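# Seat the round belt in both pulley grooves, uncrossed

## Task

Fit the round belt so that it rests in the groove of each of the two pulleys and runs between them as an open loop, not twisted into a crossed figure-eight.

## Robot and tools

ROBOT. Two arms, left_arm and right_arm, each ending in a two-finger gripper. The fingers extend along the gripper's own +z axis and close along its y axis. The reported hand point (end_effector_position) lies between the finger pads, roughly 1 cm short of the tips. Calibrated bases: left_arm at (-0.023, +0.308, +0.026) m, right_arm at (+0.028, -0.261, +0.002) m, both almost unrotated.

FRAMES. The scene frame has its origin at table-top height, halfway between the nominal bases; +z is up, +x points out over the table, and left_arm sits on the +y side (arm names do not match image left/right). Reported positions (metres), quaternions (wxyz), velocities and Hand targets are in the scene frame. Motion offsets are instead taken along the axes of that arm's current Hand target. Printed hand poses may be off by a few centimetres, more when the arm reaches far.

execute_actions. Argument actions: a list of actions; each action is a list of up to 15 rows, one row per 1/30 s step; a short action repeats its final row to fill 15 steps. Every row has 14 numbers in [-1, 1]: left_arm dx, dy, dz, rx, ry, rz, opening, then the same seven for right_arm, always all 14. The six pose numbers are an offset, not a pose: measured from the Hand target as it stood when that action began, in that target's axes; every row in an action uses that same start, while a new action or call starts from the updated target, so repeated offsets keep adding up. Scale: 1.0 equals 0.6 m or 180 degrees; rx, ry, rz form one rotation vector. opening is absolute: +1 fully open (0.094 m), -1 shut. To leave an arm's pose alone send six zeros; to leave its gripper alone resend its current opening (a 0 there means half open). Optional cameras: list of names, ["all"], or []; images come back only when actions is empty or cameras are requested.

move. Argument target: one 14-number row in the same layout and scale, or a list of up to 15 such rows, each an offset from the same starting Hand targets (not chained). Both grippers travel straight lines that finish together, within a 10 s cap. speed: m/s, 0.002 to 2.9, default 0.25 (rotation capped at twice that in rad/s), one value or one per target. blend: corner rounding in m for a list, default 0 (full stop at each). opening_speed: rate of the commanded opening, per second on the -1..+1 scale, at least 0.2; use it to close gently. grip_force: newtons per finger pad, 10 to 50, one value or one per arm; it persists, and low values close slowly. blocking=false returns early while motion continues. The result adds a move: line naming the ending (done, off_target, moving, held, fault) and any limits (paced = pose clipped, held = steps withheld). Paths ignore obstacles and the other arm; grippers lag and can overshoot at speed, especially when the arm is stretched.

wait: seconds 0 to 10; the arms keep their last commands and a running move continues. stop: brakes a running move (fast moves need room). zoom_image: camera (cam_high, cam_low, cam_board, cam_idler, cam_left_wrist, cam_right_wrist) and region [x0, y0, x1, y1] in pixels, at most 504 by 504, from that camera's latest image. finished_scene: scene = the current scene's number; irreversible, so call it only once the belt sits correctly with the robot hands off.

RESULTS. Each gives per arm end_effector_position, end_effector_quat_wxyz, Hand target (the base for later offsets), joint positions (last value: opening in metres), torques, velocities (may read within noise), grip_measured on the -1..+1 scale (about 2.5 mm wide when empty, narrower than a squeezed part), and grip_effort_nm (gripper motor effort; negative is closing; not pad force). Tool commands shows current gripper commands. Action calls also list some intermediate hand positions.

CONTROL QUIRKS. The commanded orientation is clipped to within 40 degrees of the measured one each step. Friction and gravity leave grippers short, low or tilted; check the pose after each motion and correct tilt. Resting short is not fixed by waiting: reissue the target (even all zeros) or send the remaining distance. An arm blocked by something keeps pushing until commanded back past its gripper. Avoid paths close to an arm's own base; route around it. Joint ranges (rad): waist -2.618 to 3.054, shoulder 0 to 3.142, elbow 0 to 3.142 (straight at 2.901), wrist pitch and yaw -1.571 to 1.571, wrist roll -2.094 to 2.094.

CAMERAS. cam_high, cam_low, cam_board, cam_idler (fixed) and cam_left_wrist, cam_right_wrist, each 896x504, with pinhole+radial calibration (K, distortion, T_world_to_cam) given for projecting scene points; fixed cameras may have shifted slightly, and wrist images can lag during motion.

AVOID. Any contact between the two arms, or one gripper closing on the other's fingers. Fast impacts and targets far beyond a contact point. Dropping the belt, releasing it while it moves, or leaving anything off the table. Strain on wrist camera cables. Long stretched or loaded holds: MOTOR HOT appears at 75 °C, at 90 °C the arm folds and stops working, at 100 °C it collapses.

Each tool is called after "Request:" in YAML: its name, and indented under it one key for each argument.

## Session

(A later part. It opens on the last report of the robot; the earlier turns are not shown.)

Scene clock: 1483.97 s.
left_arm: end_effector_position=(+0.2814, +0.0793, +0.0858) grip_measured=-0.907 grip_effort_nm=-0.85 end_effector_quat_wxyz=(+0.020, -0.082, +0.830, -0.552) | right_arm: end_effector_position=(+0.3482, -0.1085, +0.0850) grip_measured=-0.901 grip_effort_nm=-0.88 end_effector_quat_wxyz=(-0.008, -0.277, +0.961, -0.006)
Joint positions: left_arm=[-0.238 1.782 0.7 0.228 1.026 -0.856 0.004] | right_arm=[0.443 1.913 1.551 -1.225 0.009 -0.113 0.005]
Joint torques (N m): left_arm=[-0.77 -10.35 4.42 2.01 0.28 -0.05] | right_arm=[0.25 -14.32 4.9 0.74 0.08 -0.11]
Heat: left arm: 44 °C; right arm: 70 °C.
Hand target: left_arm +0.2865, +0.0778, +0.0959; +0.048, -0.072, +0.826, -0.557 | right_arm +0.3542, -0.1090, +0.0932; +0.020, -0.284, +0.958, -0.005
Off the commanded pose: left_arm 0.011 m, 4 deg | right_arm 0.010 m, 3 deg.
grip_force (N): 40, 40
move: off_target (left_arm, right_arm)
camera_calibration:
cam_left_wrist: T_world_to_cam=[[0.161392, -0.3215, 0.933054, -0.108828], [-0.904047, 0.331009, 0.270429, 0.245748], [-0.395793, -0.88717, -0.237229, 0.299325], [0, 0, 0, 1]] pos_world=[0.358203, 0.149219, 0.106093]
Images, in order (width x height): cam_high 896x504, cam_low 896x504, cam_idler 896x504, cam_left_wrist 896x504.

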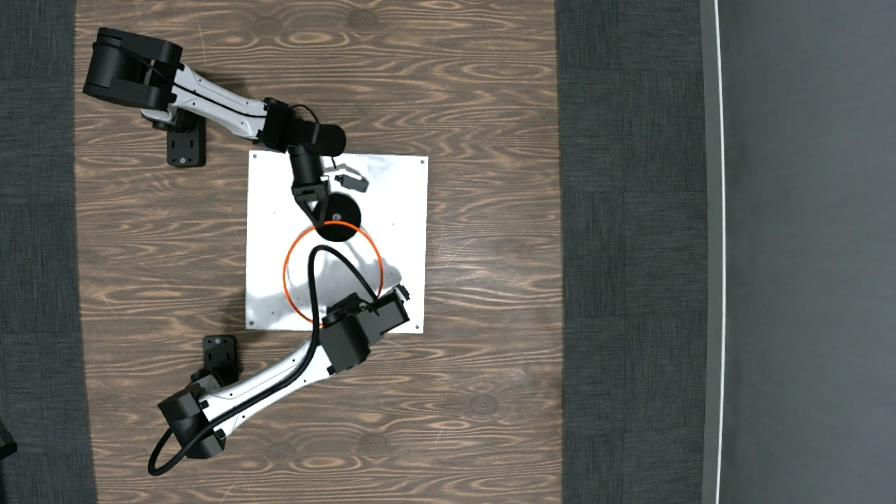

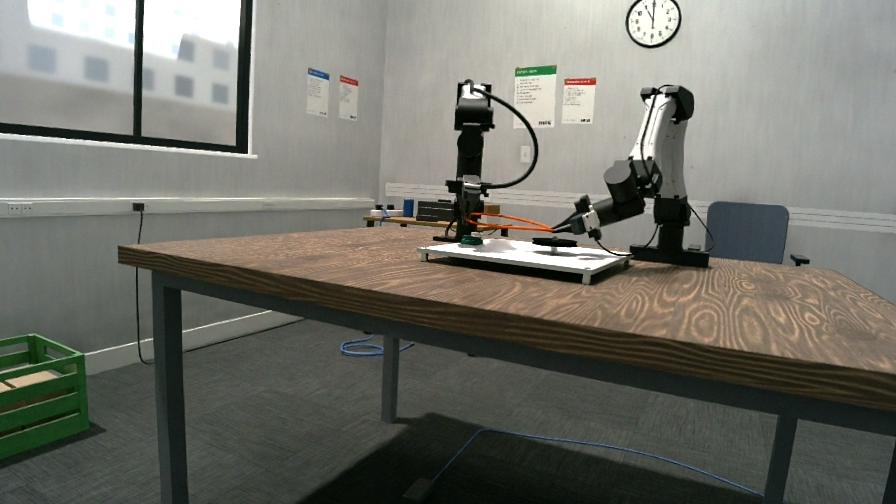

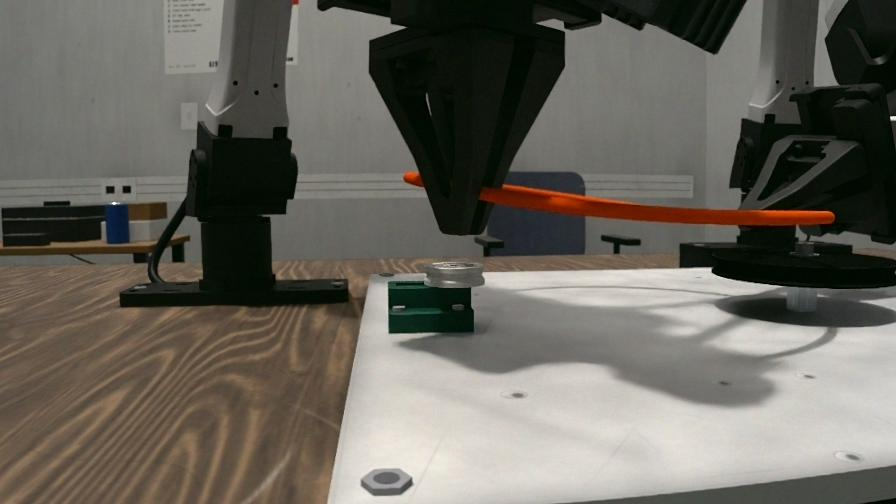

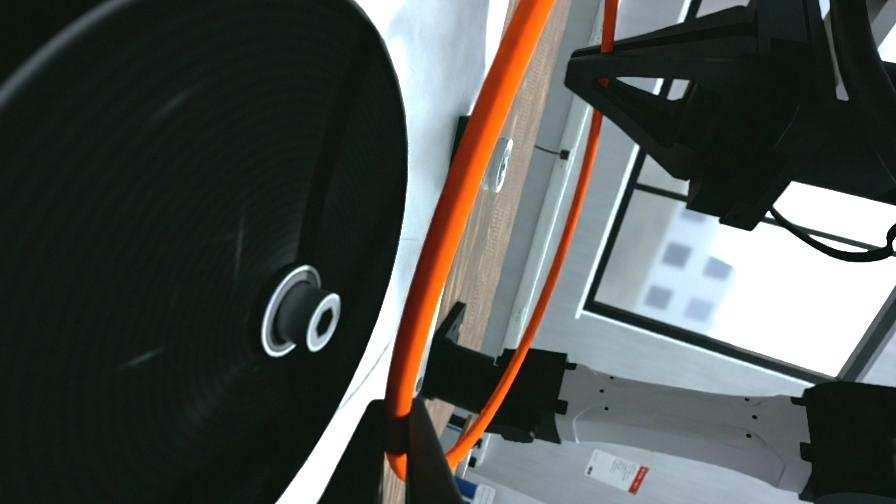

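Request:
move:
  target: [0,0,0,0,0,0,-0.97,0.002,0.001,0.0567,0,0,0,-0.97]
  speed: 0.06
  cameras: ["cam_idler","cam_left_wrist"]

Request:
zoom_image:
  camera: "cam_idler"
  region: [380, 220, 500, 340]

Request:
zoom_image:
  camera: "cam_left_wrist"
  region: [400, 50, 700, 250]

Scene clock: 1501.90 s.
left_arm: end_effector_position=(+0.2816, +0.0794, +0.0857) grip_measured=-0.907 grip_effort_nm=-0.85 end_effector_quat_wxyz=(+0.021, -0.082, +0.830, -0.551) | right_arm: end_effector_position=(+0.3486, -0.1083, +0.0584) grip_measured=-0.901 grip_effort_nm=-0.87 end_effector_quat_wxyz=(+0.003, -0.277, +0.961, -0.004)
Joint positions: left_arm=[-0.238 1.782 0.7 0.228 1.025 -0.856 0.004] | right_arm=[0.443 1.913 1.443 -1.096 0.009 -0.113 0.005]
Joint torques (N m): left_arm=[-0.79 -10.29 4.31 1.99 0.28 -0.09] | right_arm=[0.1 -11.97 4.86 0.82 0.07 -0.11]
Heat: left arm: 45 °C; right arm: 66 °C.
Hand target: left_arm +0.2865, +0.0778, +0.0959; +0.048, -0.072, +0.826, -0.557 | right_arm +0.3542, -0.1091, +0.0591; +0.020, -0.284, +0.958, -0.005
Off the commanded pose: left_arm 0.011 m, 4 deg | right_arm 0.006 m, 2 deg.
grip_force (N): 40, 40
move: off_target (left_arm)
camera_calibration:
cam_left_wrist: T_world_to_cam=[[0.161453, -0.322361, 0.932747, -0.108546], [-0.904442, 0.329834, 0.270545, 0.246104], [-0.394865, -0.887295, -0.238304, 0.29932], [0, 0, 0, 1]] pos_world=[0.358303, 0.14942, 0.105993]
Images, in order (width x height): cam_idler 896x504, cam_left_wrist 896x504.

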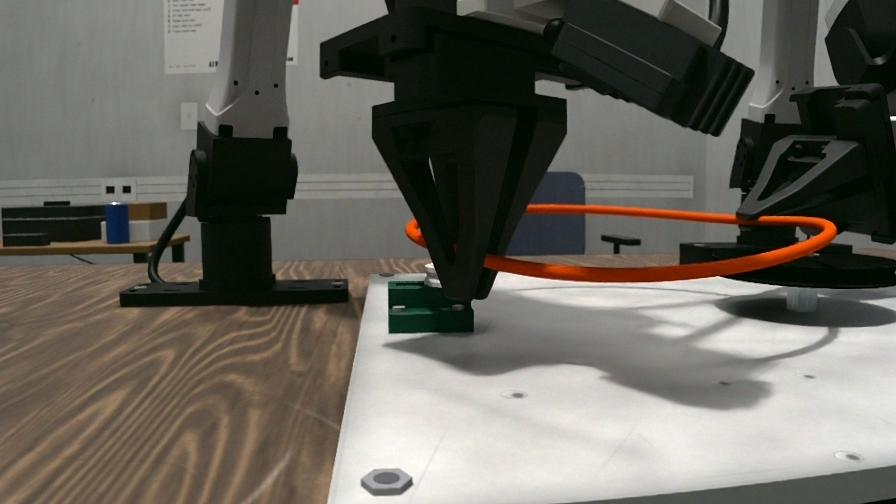

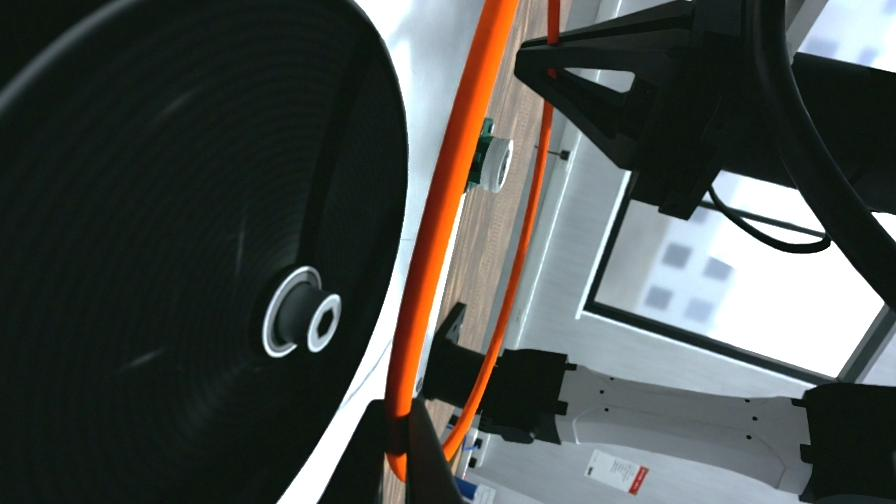

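Scaled by 4.200 from the camera's 896x504 image, which has a finer 1280x720 frame.

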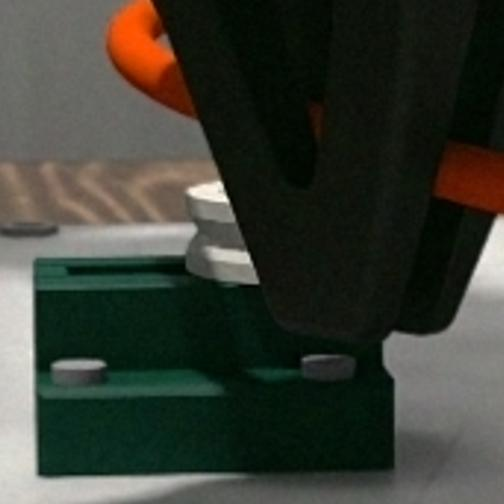

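Scaled by 1.680 from the camera's 896x504 image, which has a finer 1280x720 frame.

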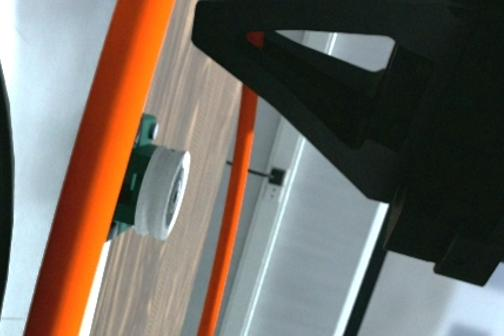

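Request:
move:
  target: [0,0,0,0,0,0,-0.97,0,0,0.02,0,-0.04,0,-0.97]
  speed: 0.05
  cameras: ["cam_idler","cam_left_wrist"]

Request:
zoom_image:
  camera: "cam_idler"
  region: [380, 220, 500, 340]

Request:
zoom_image:
  camera: "cam_left_wrist"
  region: [400, 50, 700, 250]

Scene clock: 1521.77 s.
left_arm: end_effector_position=(+0.2816, +0.0794, +0.0857) grip_measured=-0.907 grip_effort_nm=-0.85 end_effector_quat_wxyz=(+0.021, -0.082, +0.830, -0.551) | right_arm: end_effector_position=(+0.3477, -0.1107, +0.0392) grip_measured=-0.901 grip_effort_nm=-0.87 end_effector_quat_wxyz=(+0.053, -0.280, +0.959, +0.004)
Joint positions: left_arm=[-0.238 1.782 0.7 0.228 1.025 -0.856 0.004] | right_arm=[0.438 1.837 1.258 -0.886 0.009 -0.124 0.005]
Joint torques (N m): left_arm=[-0.8 -10.14 4.33 1.93 0.25 -0.09] | right_arm=[-0.23 -13.26 4.86 1.09 -0.11 -0.11]
Heat: left arm: 46 °C; right arm: 64 °C.
Hand target: left_arm +0.2865, +0.0778, +0.0959; +0.048, -0.072, +0.826, -0.557 | right_arm +0.3547, -0.1091, +0.0471; +0.080, -0.284, +0.955, +0.012
Off the commanded pose: left_arm 0.011 m, 4 deg | right_arm 0.011 m, 3 deg.
grip_force (N): 40, 40
move: off_target (left_arm, right_arm)
camera_calibration:
cam_left_wrist: T_world_to_cam=[[0.161453, -0.322361, 0.932747, -0.108546], [-0.904442, 0.329834, 0.270545, 0.246104], [-0.394865, -0.887295, -0.238304, 0.29932], [0, 0, 0, 1]] pos_world=[0.358303, 0.14942, 0.105993]
Images, in order (width x height): cam_idler 896x504, cam_left_wrist 896x504.

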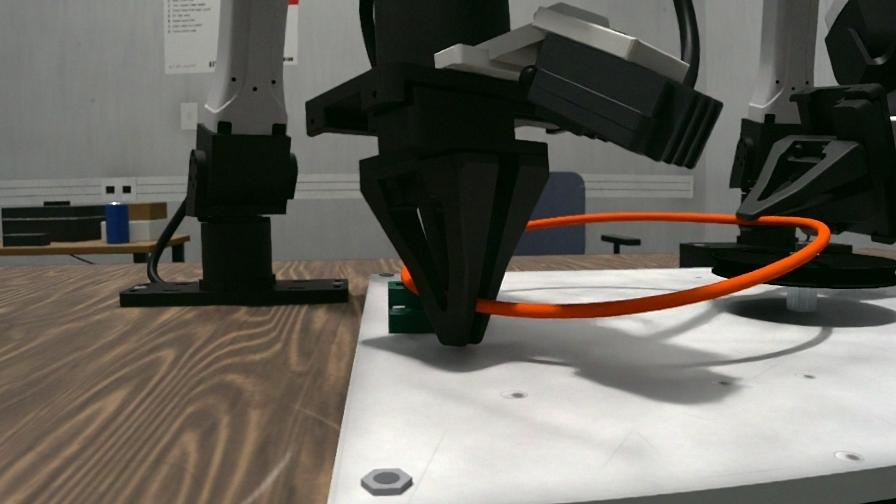

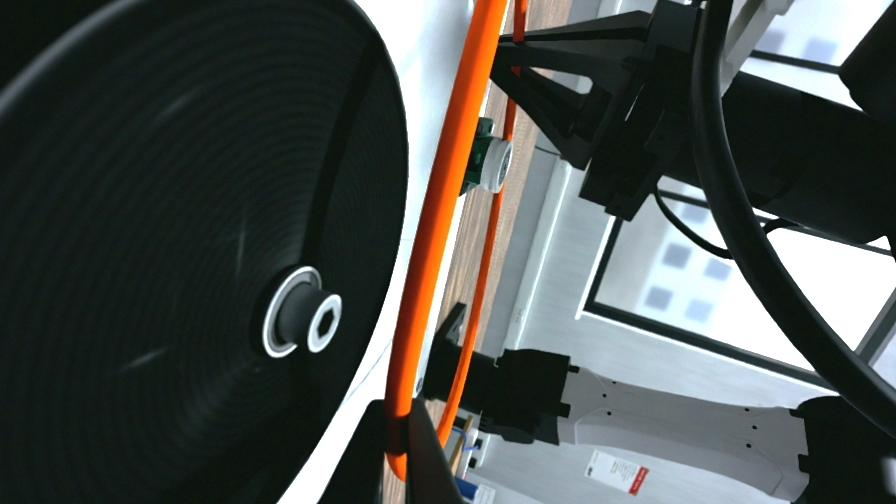

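Scaled by 4.200 from the camera's 896x504 image, which has a finer 1280x720 frame.

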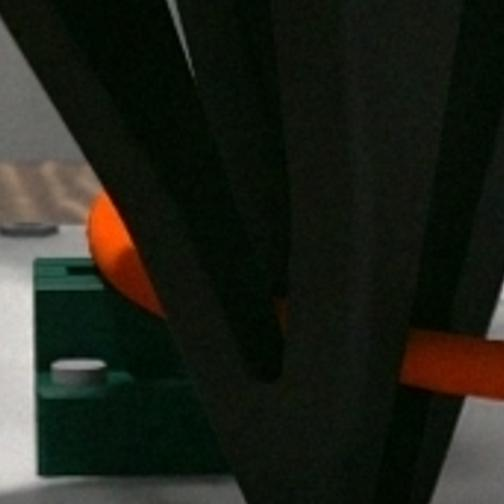

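Scaled by 1.680 from the camera's 896x504 image, which has a finer 1280x720 frame.

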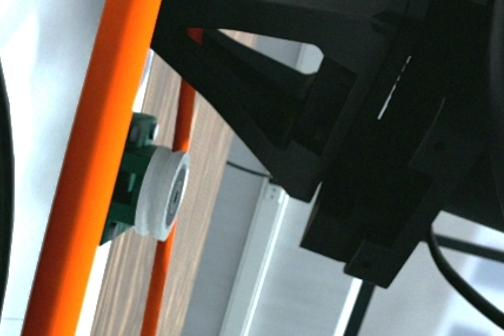

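Request:
move:
  target: [-0.0167,0.021,-0.0522,0,0,0,-0.97,-0.01,0.0138,-0.0055,0,0,0,-0.97]
  speed: 0.05
  cameras: ["cam_idler","cam_left_wrist","cam_high"]

Request:
zoom_image:
  camera: "cam_idler"
  region: [380, 220, 500, 340]

Request:
zoom_image:
  camera: "cam_left_wrist"
  region: [400, 50, 700, 250]

Scene clock: 1536.07 s.
left_arm: end_effector_position=(+0.2898, +0.1126, +0.0807) grip_measured=-0.907 grip_effort_nm=-0.85 end_effector_quat_wxyz=(+0.043, -0.088, +0.831, -0.547) | right_arm: end_effector_position=(+0.3459, -0.1070, +0.0392) grip_measured=-0.901 grip_effort_nm=-0.88 end_effector_quat_wxyz=(+0.053, -0.289, +0.956, +0.004)
Joint positions: left_arm=[-0.13 1.782 0.7 0.139 1.058 -0.721 0.004] | right_arm=[0.449 1.837 1.258 -0.886 0.009 -0.133 0.005]
Joint torques (N m): left_arm=[0.27 -10.4 6.82 0.9 0.76 0.3] | right_arm=[0.94 -12.31 7.36 0.9 -0.09 0.18]
Heat: left arm: 47 °C; right arm: 64 °C.
Hand target: left_arm +0.2905, +0.1127, +0.0960; +0.048, -0.072, +0.826, -0.557 | right_arm +0.3547, -0.0992, +0.0512; +0.080, -0.284, +0.955, +0.012
Off the commanded pose: left_arm 0.015 m, 2 deg | right_arm 0.017 m, 3 deg.
grip_force (N): 40, 40
move: off_target (left_arm, right_arm)
camera_calibration:
cam_left_wrist: T_world_to_cam=[[0.144277, -0.327102, 0.93391, -0.0891549], [-0.922765, 0.296339, 0.246348, 0.254929], [-0.357335, -0.897322, -0.259083, 0.322779], [0, 0, 0, 1]] pos_world=[0.363443, 0.184928, 0.104088]
Images, in order (width x height): cam_high 896x504, cam_idler 896x504, cam_left_wrist 896x504.

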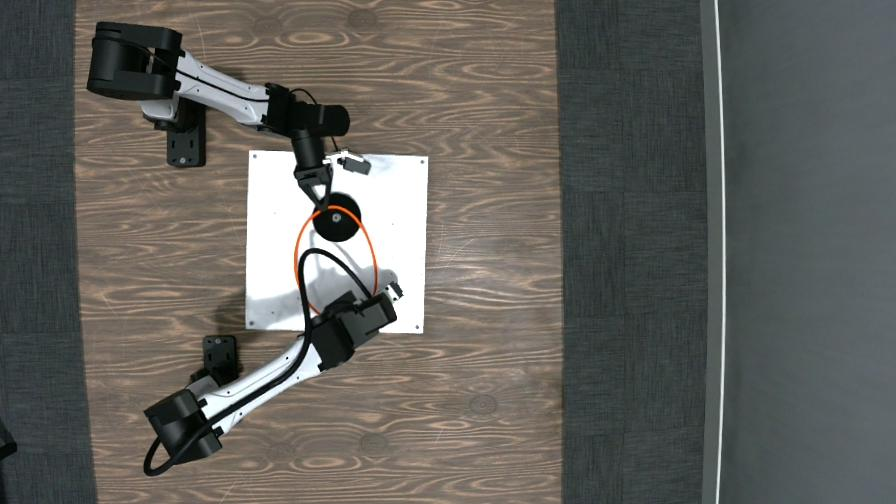

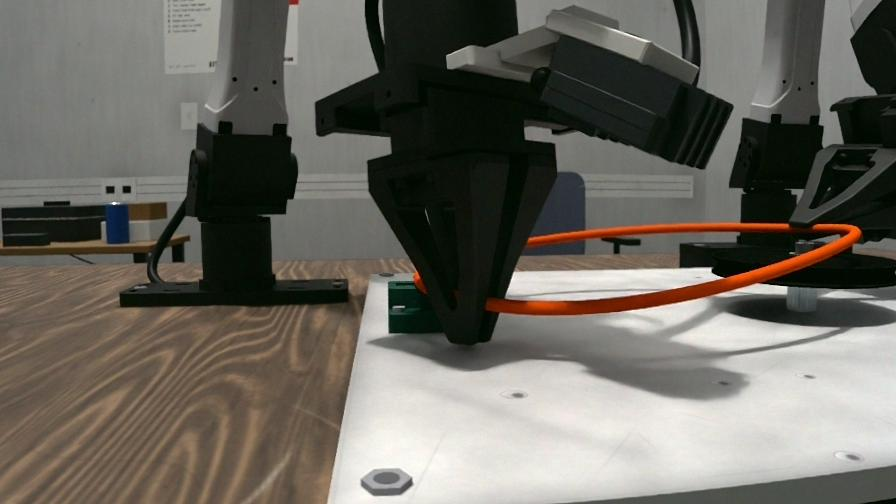

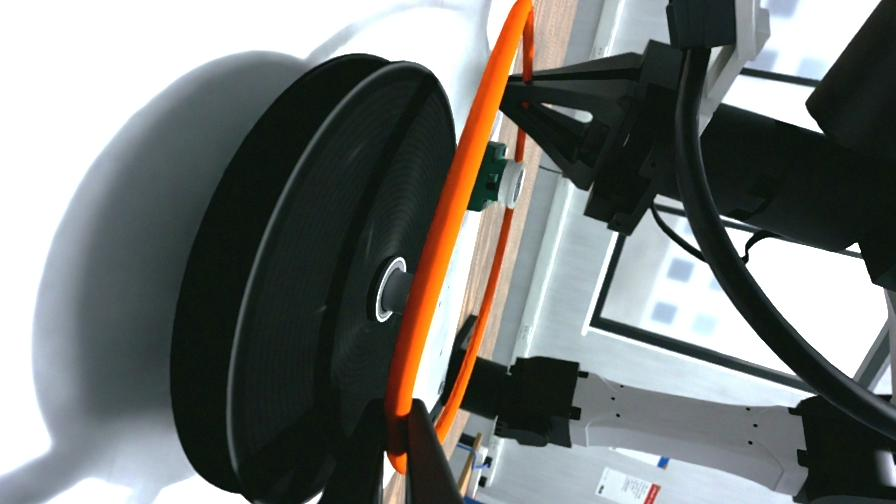

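Scaled by 4.200 from the camera's 896x504 image, which has a finer 1280x720 frame.

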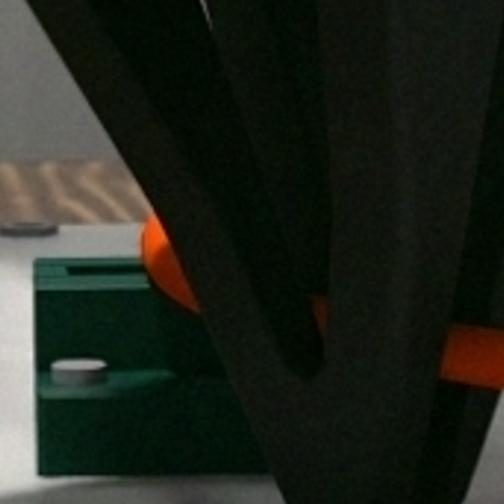

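Scaled by 1.680 from the camera's 896x504 image, which has a finer 1280x720 frame.

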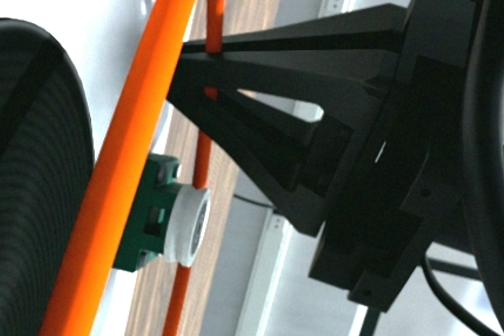

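Request:
move:
  target: [-0.0218,0.013,-0.0453,0,0,0,-0.97,-0.0075,0.02,-0.0128,0,0.035,-0.1,-0.97]
  speed: 0.05
  cameras: ["cam_idler","cam_left_wrist","cam_high"]

Request:
zoom_image:
  camera: "cam_idler"
  region: [380, 220, 500, 340]

Request:
zoom_image:
  camera: "cam_left_wrist"
  region: [400, 50, 700, 250]

Scene clock: 1551.03 s.
left_arm: end_effector_position=(+0.2940, +0.1391, +0.0891) grip_measured=-0.907 grip_effort_nm=-0.85 end_effector_quat_wxyz=(+0.042, -0.079, +0.830, -0.550) | right_arm: end_effector_position=(+0.3421, -0.0920, +0.0551) grip_measured=-0.901 grip_effort_nm=-0.87 end_effector_quat_wxyz=(+0.020, -0.418, +0.908, -0.008)
Joint positions: left_arm=[-0.034 1.782 0.778 -0.11 1.12 -0.519 0.004] | right_arm=[0.496 1.89 1.398 -1.039 0.019 -0.36 0.005]
Joint torques (N m): left_arm=[0.83 -8.88 7.58 0.68 0.7 0.3] | right_arm=[1.18 -8.84 9.5 0.46 0.24 -0.11]
Heat: left arm: 48 °C; right arm: 62 °C.
Hand target: left_arm +0.2987, +0.1428, +0.0990; +0.048, -0.072, +0.826, -0.557 | right_arm +0.3508, -0.0871, +0.0593; +0.029, -0.430, +0.902, -0.016
Off the commanded pose: left_arm 0.011 m, 1 deg | right_arm 0.011 m, 2 deg.
grip_force (N): 40, 40
move: off_target (left_arm, right_arm)
camera_calibration:
cam_left_wrist: T_world_to_cam=[[0.130098, -0.32477, 0.936802, -0.0852684], [-0.920352, 0.311902, 0.235943, 0.246951], [-0.368818, -0.892884, -0.258325, 0.352948], [0, 0, 0, 1]] pos_world=[0.368548, 0.210424, 0.112789]
Images, in order (width x height): cam_high 896x504, cam_idler 896x504, cam_left_wrist 896x504.

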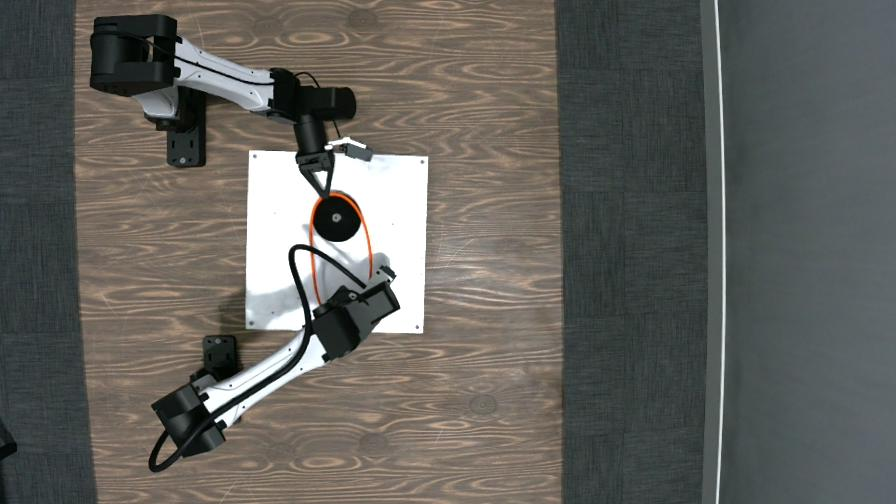

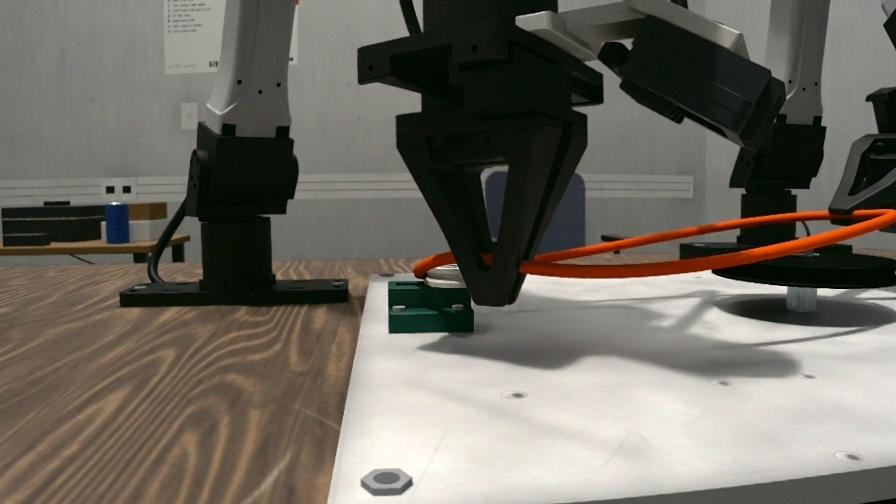

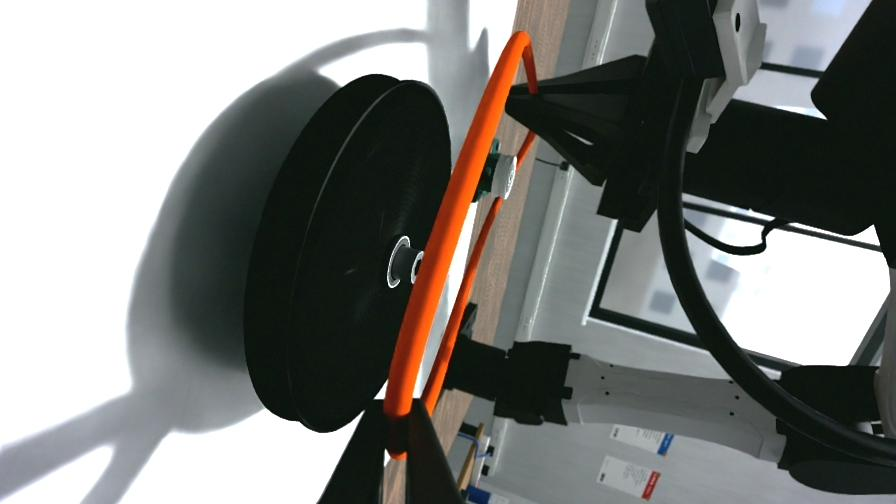

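Scaled by 4.200 from the camera's 896x504 image, which has a finer 1280x720 frame.

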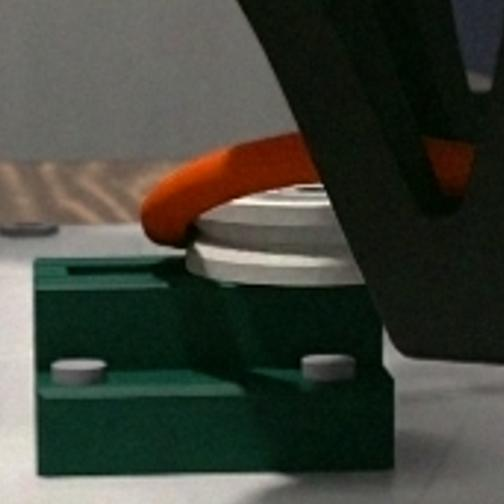

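Scaled by 1.680 from the camera's 896x504 image, which has a finer 1280x720 frame.

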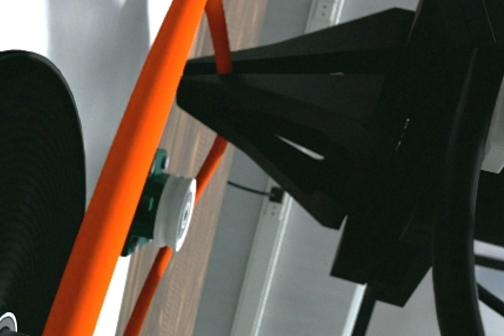

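Request:
move:
  target: [0,0,0,0,0,0,-0.97,0.001,0,0.018,0,0,0,-0.97]
  speed: 0.05
  cameras: ["cam_idler","cam_left_wrist"]

Request:
zoom_image:
  camera: "cam_idler"
  region: [380, 220, 500, 340]

Scene clock: 1558.13 s.
left_arm: end_effector_position=(+0.2938, +0.1391, +0.0890) grip_measured=-0.907 grip_effort_nm=-0.85 end_effector_quat_wxyz=(+0.042, -0.079, +0.830, -0.550) | right_arm: end_effector_position=(+0.3419, -0.0922, +0.0517) grip_measured=-0.901 grip_effort_nm=-0.87 end_effector_quat_wxyz=(+0.016, -0.419, +0.908, -0.008)
Joint positions: left_arm=[-0.034 1.782 0.778 -0.111 1.12 -0.519 0.004] | right_arm=[0.496 1.9 1.398 -1.038 0.019 -0.362 0.005]
Joint torques (N m): left_arm=[0.84 -8.66 7.39 0.63 0.75 0.33] | right_arm=[1.05 -8.76 7.02 0.84 0.24 -0.1]
Heat: left arm: 47 °C; right arm: 60 °C.
Hand target: left_arm +0.2987, +0.1428, +0.0990; +0.048, -0.072, +0.826, -0.557 | right_arm +0.3511, -0.0876, +0.0485; +0.029, -0.430, +0.902, -0.016
Off the commanded pose: left_arm 0.012 m, 1 deg | right_arm 0.011 m, 2 deg.
grip_force (N): 40, 40
move: off_target (left_arm, right_arm)
camera_calibration:
cam_left_wrist: T_world_to_cam=[[0.131508, -0.324811, 0.936592, -0.0855419], [-0.919988, 0.311911, 0.237347, 0.246518], [-0.369226, -0.892866, -0.257803, 0.35291], [0, 0, 0, 1]] pos_world=[0.368347, 0.210424, 0.112589]
Images, in order (width x height): cam_idler 896x504, cam_left_wrist 896x504.

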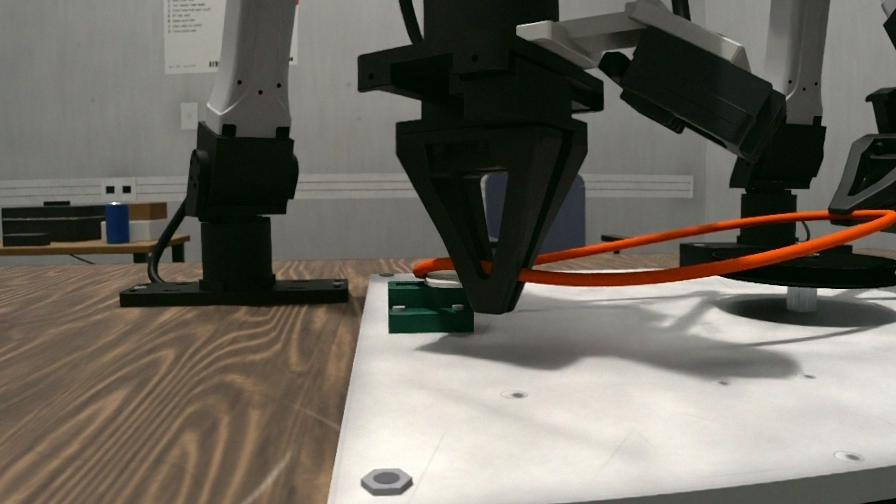

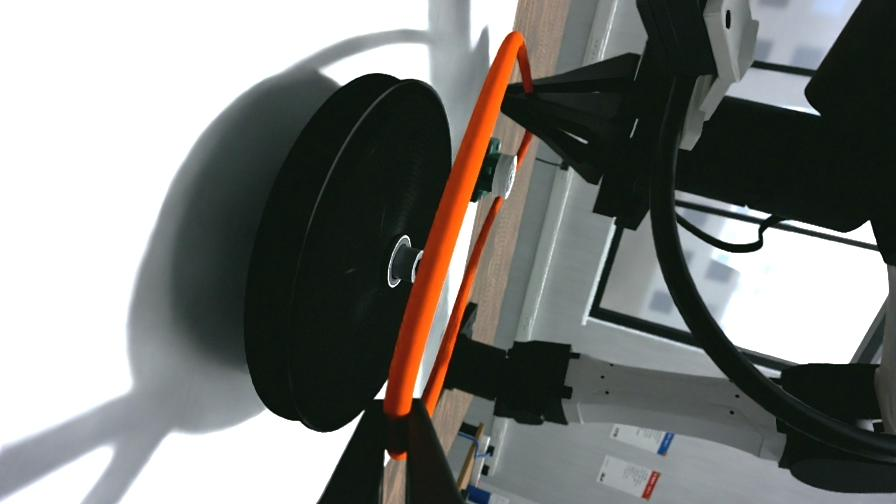

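Scaled by 4.200 from the camera's 896x504 image, which has a finer 1280x720 frame.

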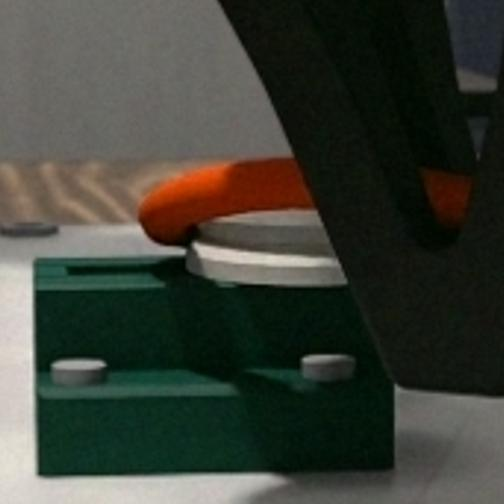

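Request:
move:
  target: [0,0,0,0,0,0,-0.97,-0.006,-0.009,0.018,0,0,0,-0.97]
  speed: 0.05
  cameras: ["cam_idler","cam_left_wrist"]

Request:
zoom_image:
  camera: "cam_idler"
  region: [380, 220, 500, 340]

Scene clock: 1566.00 s.
left_arm: end_effector_position=(+0.2936, +0.1391, +0.0889) grip_measured=-0.907 grip_effort_nm=-0.85 end_effector_quat_wxyz=(+0.041, -0.079, +0.830, -0.550) | right_arm: end_effector_position=(+0.3408, -0.0928, +0.0417) grip_measured=-0.901 grip_effort_nm=-0.87 end_effector_quat_wxyz=(+0.003, -0.424, +0.906, -0.009)
Joint positions: left_arm=[-0.034 1.782 0.778 -0.113 1.12 -0.519 0.004] | right_arm=[0.496 1.93 1.398 -1.035 0.019 -0.372 0.005]
Joint torques (N m): left_arm=[0.9 -8.65 7.39 0.68 0.8 0.31] | right_arm=[-0.01 -8.81 7.16 1.04 0.25 -0.11]
Heat: left arm: 47 °C; right arm: 59 °C.
Hand target: left_arm +0.2987, +0.1428, +0.0990; +0.048, -0.072, +0.826, -0.557 | right_arm +0.3583, -0.0883, +0.0381; +0.029, -0.430, +0.902, -0.016
Off the commanded pose: left_arm 0.012 m, 2 deg | right_arm 0.018 m, 3 deg.
grip_force (N): 40, 40
move: off_target (left_arm, right_arm)
camera_calibration:
cam_left_wrist: T_world_to_cam=[[0.132904, -0.324848, 0.936382, -0.0858241], [-0.919623, 0.311925, 0.238738, 0.246179], [-0.369634, -0.892848, -0.257281, 0.352909], [0, 0, 0, 1]] pos_world=[0.368245, 0.210424, 0.112389]
Images, in order (width x height): cam_idler 896x504, cam_left_wrist 896x504.

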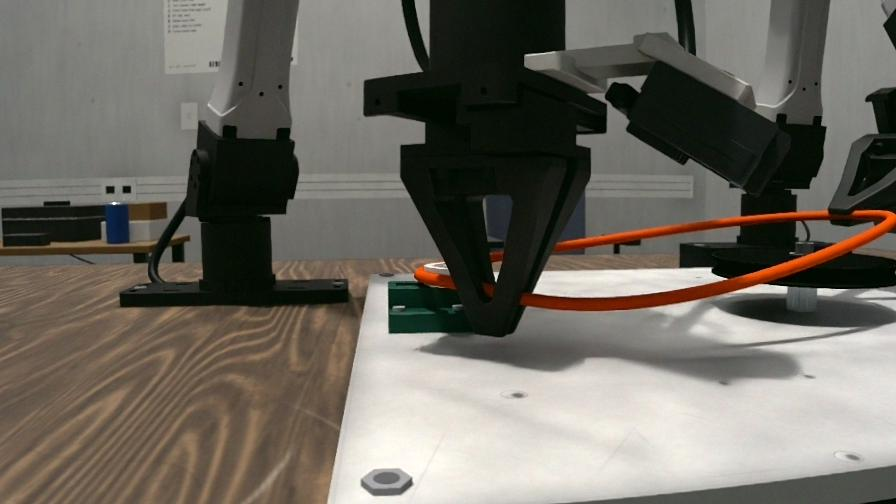

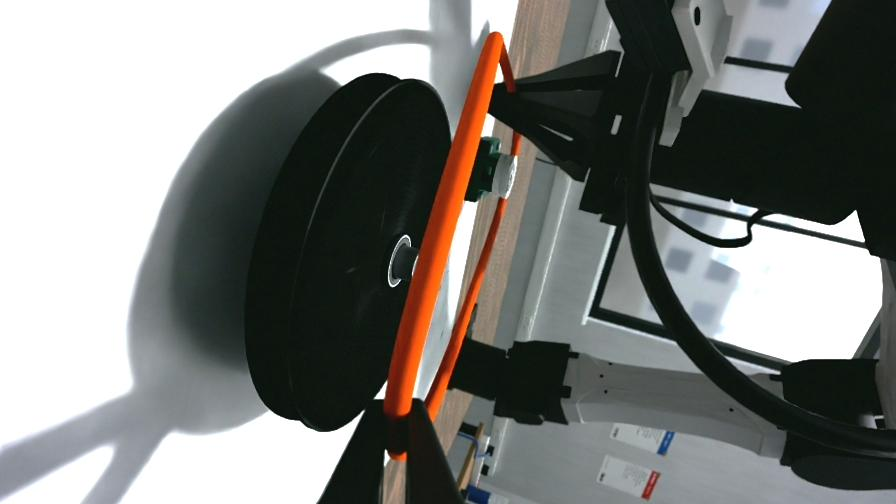

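Scaled by 4.200 from the camera's 896x504 image, which has a finer 1280x720 frame.

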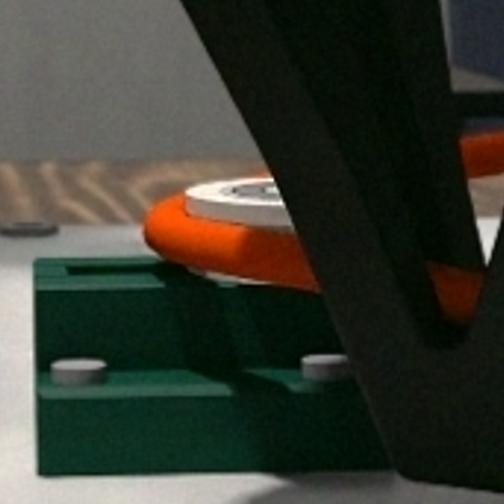

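Request:
move:
  target: [-0.0233,0.0137,-0.0338,0,0,0,-0.97,-0.0018,0.0135,-0.0107,0,0,-0.06,-0.97]
  speed: 0.05
  cameras: ["cam_idler","cam_left_wrist","cam_high","cam_low","cam_board"]

Request:
zoom_image:
  camera: "cam_idler"
  region: [380, 220, 500, 340]

Request:
zoom_image:
  camera: "cam_high"
  region: [270, 150, 420, 340]

Request:
zoom_image:
  camera: "cam_low"
  region: [520, 210, 620, 265]

Scene clock: 1589.67 s.
left_arm: end_effector_position=(+0.2994, +0.1563, +0.0971) grip_measured=-0.907 grip_effort_nm=-0.85 end_effector_quat_wxyz=(+0.039, -0.067, +0.827, -0.557) | right_arm: end_effector_position=(+0.3354, -0.0908, +0.0418) grip_measured=-0.901 grip_effort_nm=-0.87 end_effector_quat_wxyz=(-0.006, -0.499, +0.867, -0.007)
Joint positions: left_arm=[0.03 1.815 0.875 -0.331 1.166 -0.336 0.004] | right_arm=[0.506 1.93 1.398 -1.05 0.014 -0.532 0.005]
Joint torques (N m): left_arm=[1.91 -6.95 7.57 0.54 0.66 0.32] | right_arm=[1.17 -10.24 7.54 0.93 0.24 -0.17]
Heat: left arm: 46 °C; right arm: 55 °C.
Hand target: left_arm +0.3086, +0.1667, +0.0990; +0.048, -0.072, +0.826, -0.557 | right_arm +0.3523, -0.0824, +0.0441; +0.027, -0.513, +0.858, -0.019
Off the commanded pose: left_arm 0.014 m, 1 deg | right_arm 0.019 m, 4 deg.
grip_force (N): 40, 40
move: off_target (left_arm, right_arm)
camera_calibration:
cam_left_wrist: T_world_to_cam=[[0.115065, -0.313812, 0.942487, -0.0856701], [-0.914687, 0.336584, 0.223741, 0.240252], [-0.387438, -0.887825, -0.248311, 0.376155], [0, 0, 0, 1]] pos_world=[0.37535, 0.226211, 0.120392]
Images, in order (width x height): cam_high 896x504, cam_low 896x504, cam_board 896x504, cam_idler 896x504, cam_left_wrist 896x504.

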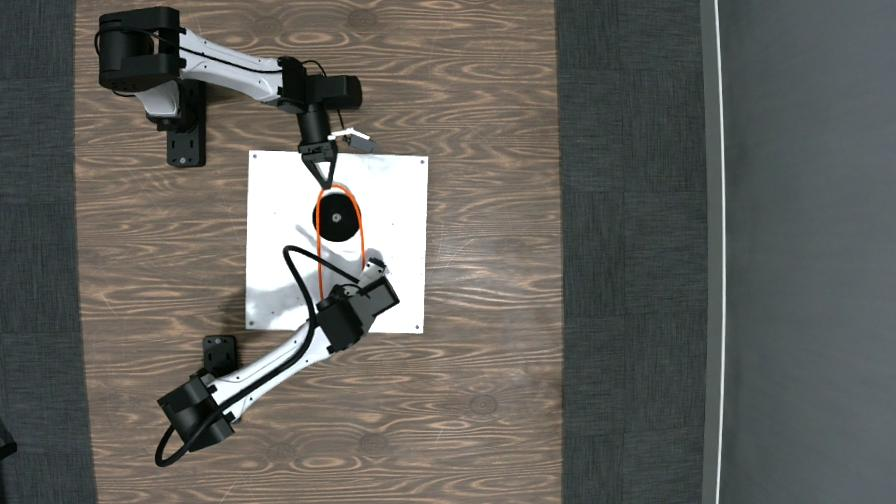

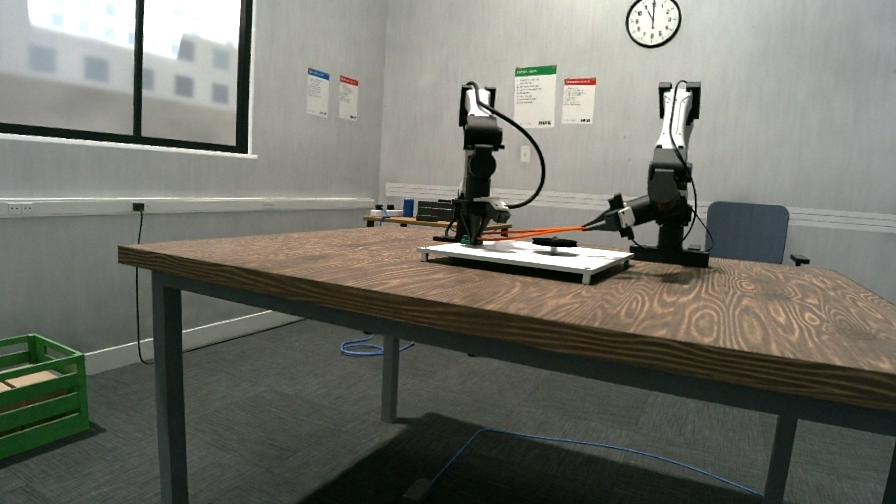

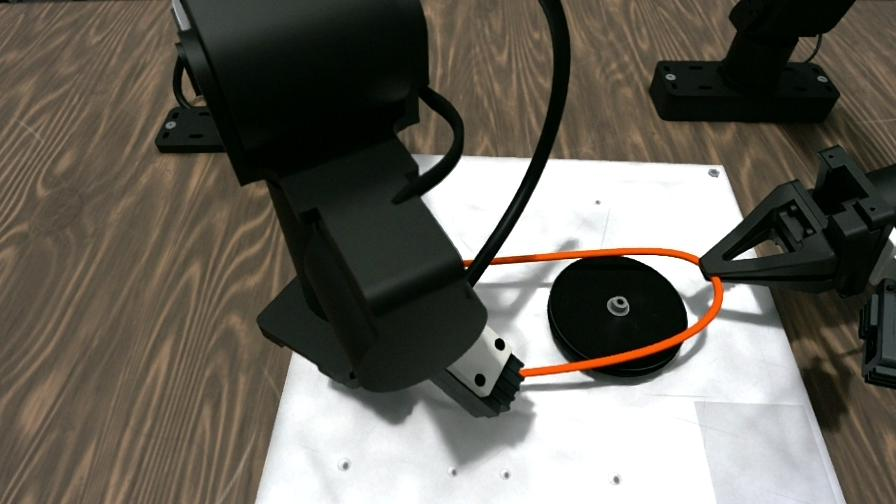

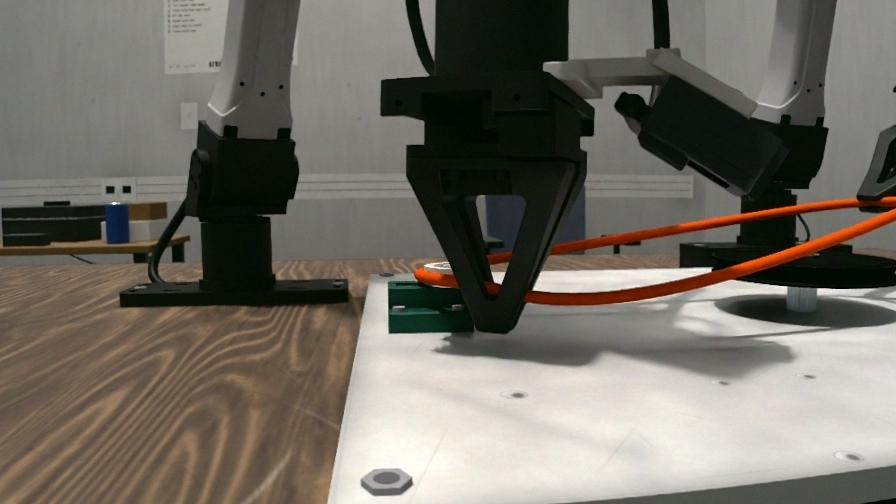

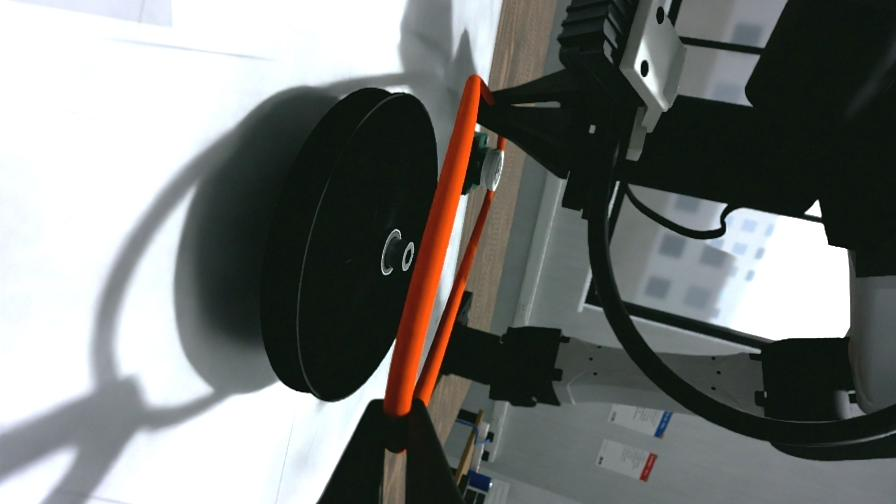

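Scaled by 4.200 from the camera's 896x504 image, which has a finer 1280x720 frame.

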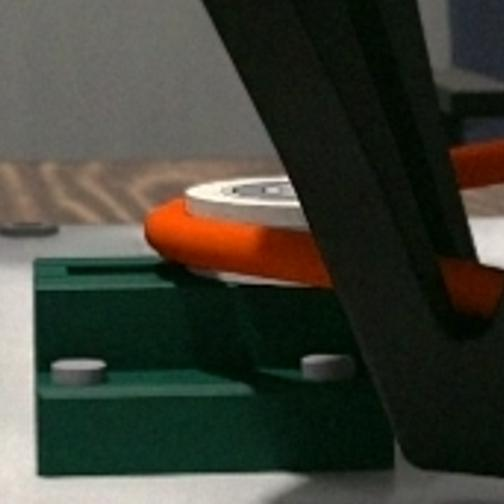

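Scaled by 2.653 from the camera's 896x504 image, which has a finer 1280x720 frame.

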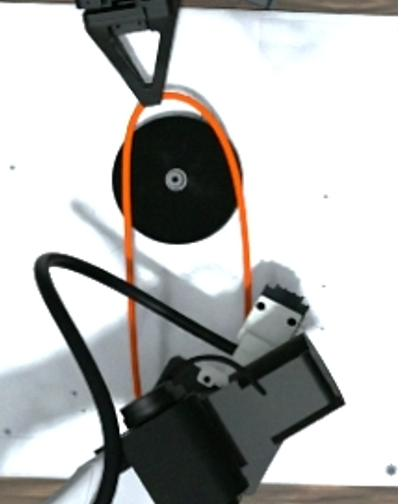

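Scaled by 5.040 from the camera's 896x504 image, which has a finer 1280x720 frame.

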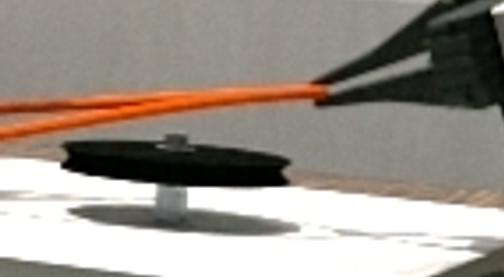

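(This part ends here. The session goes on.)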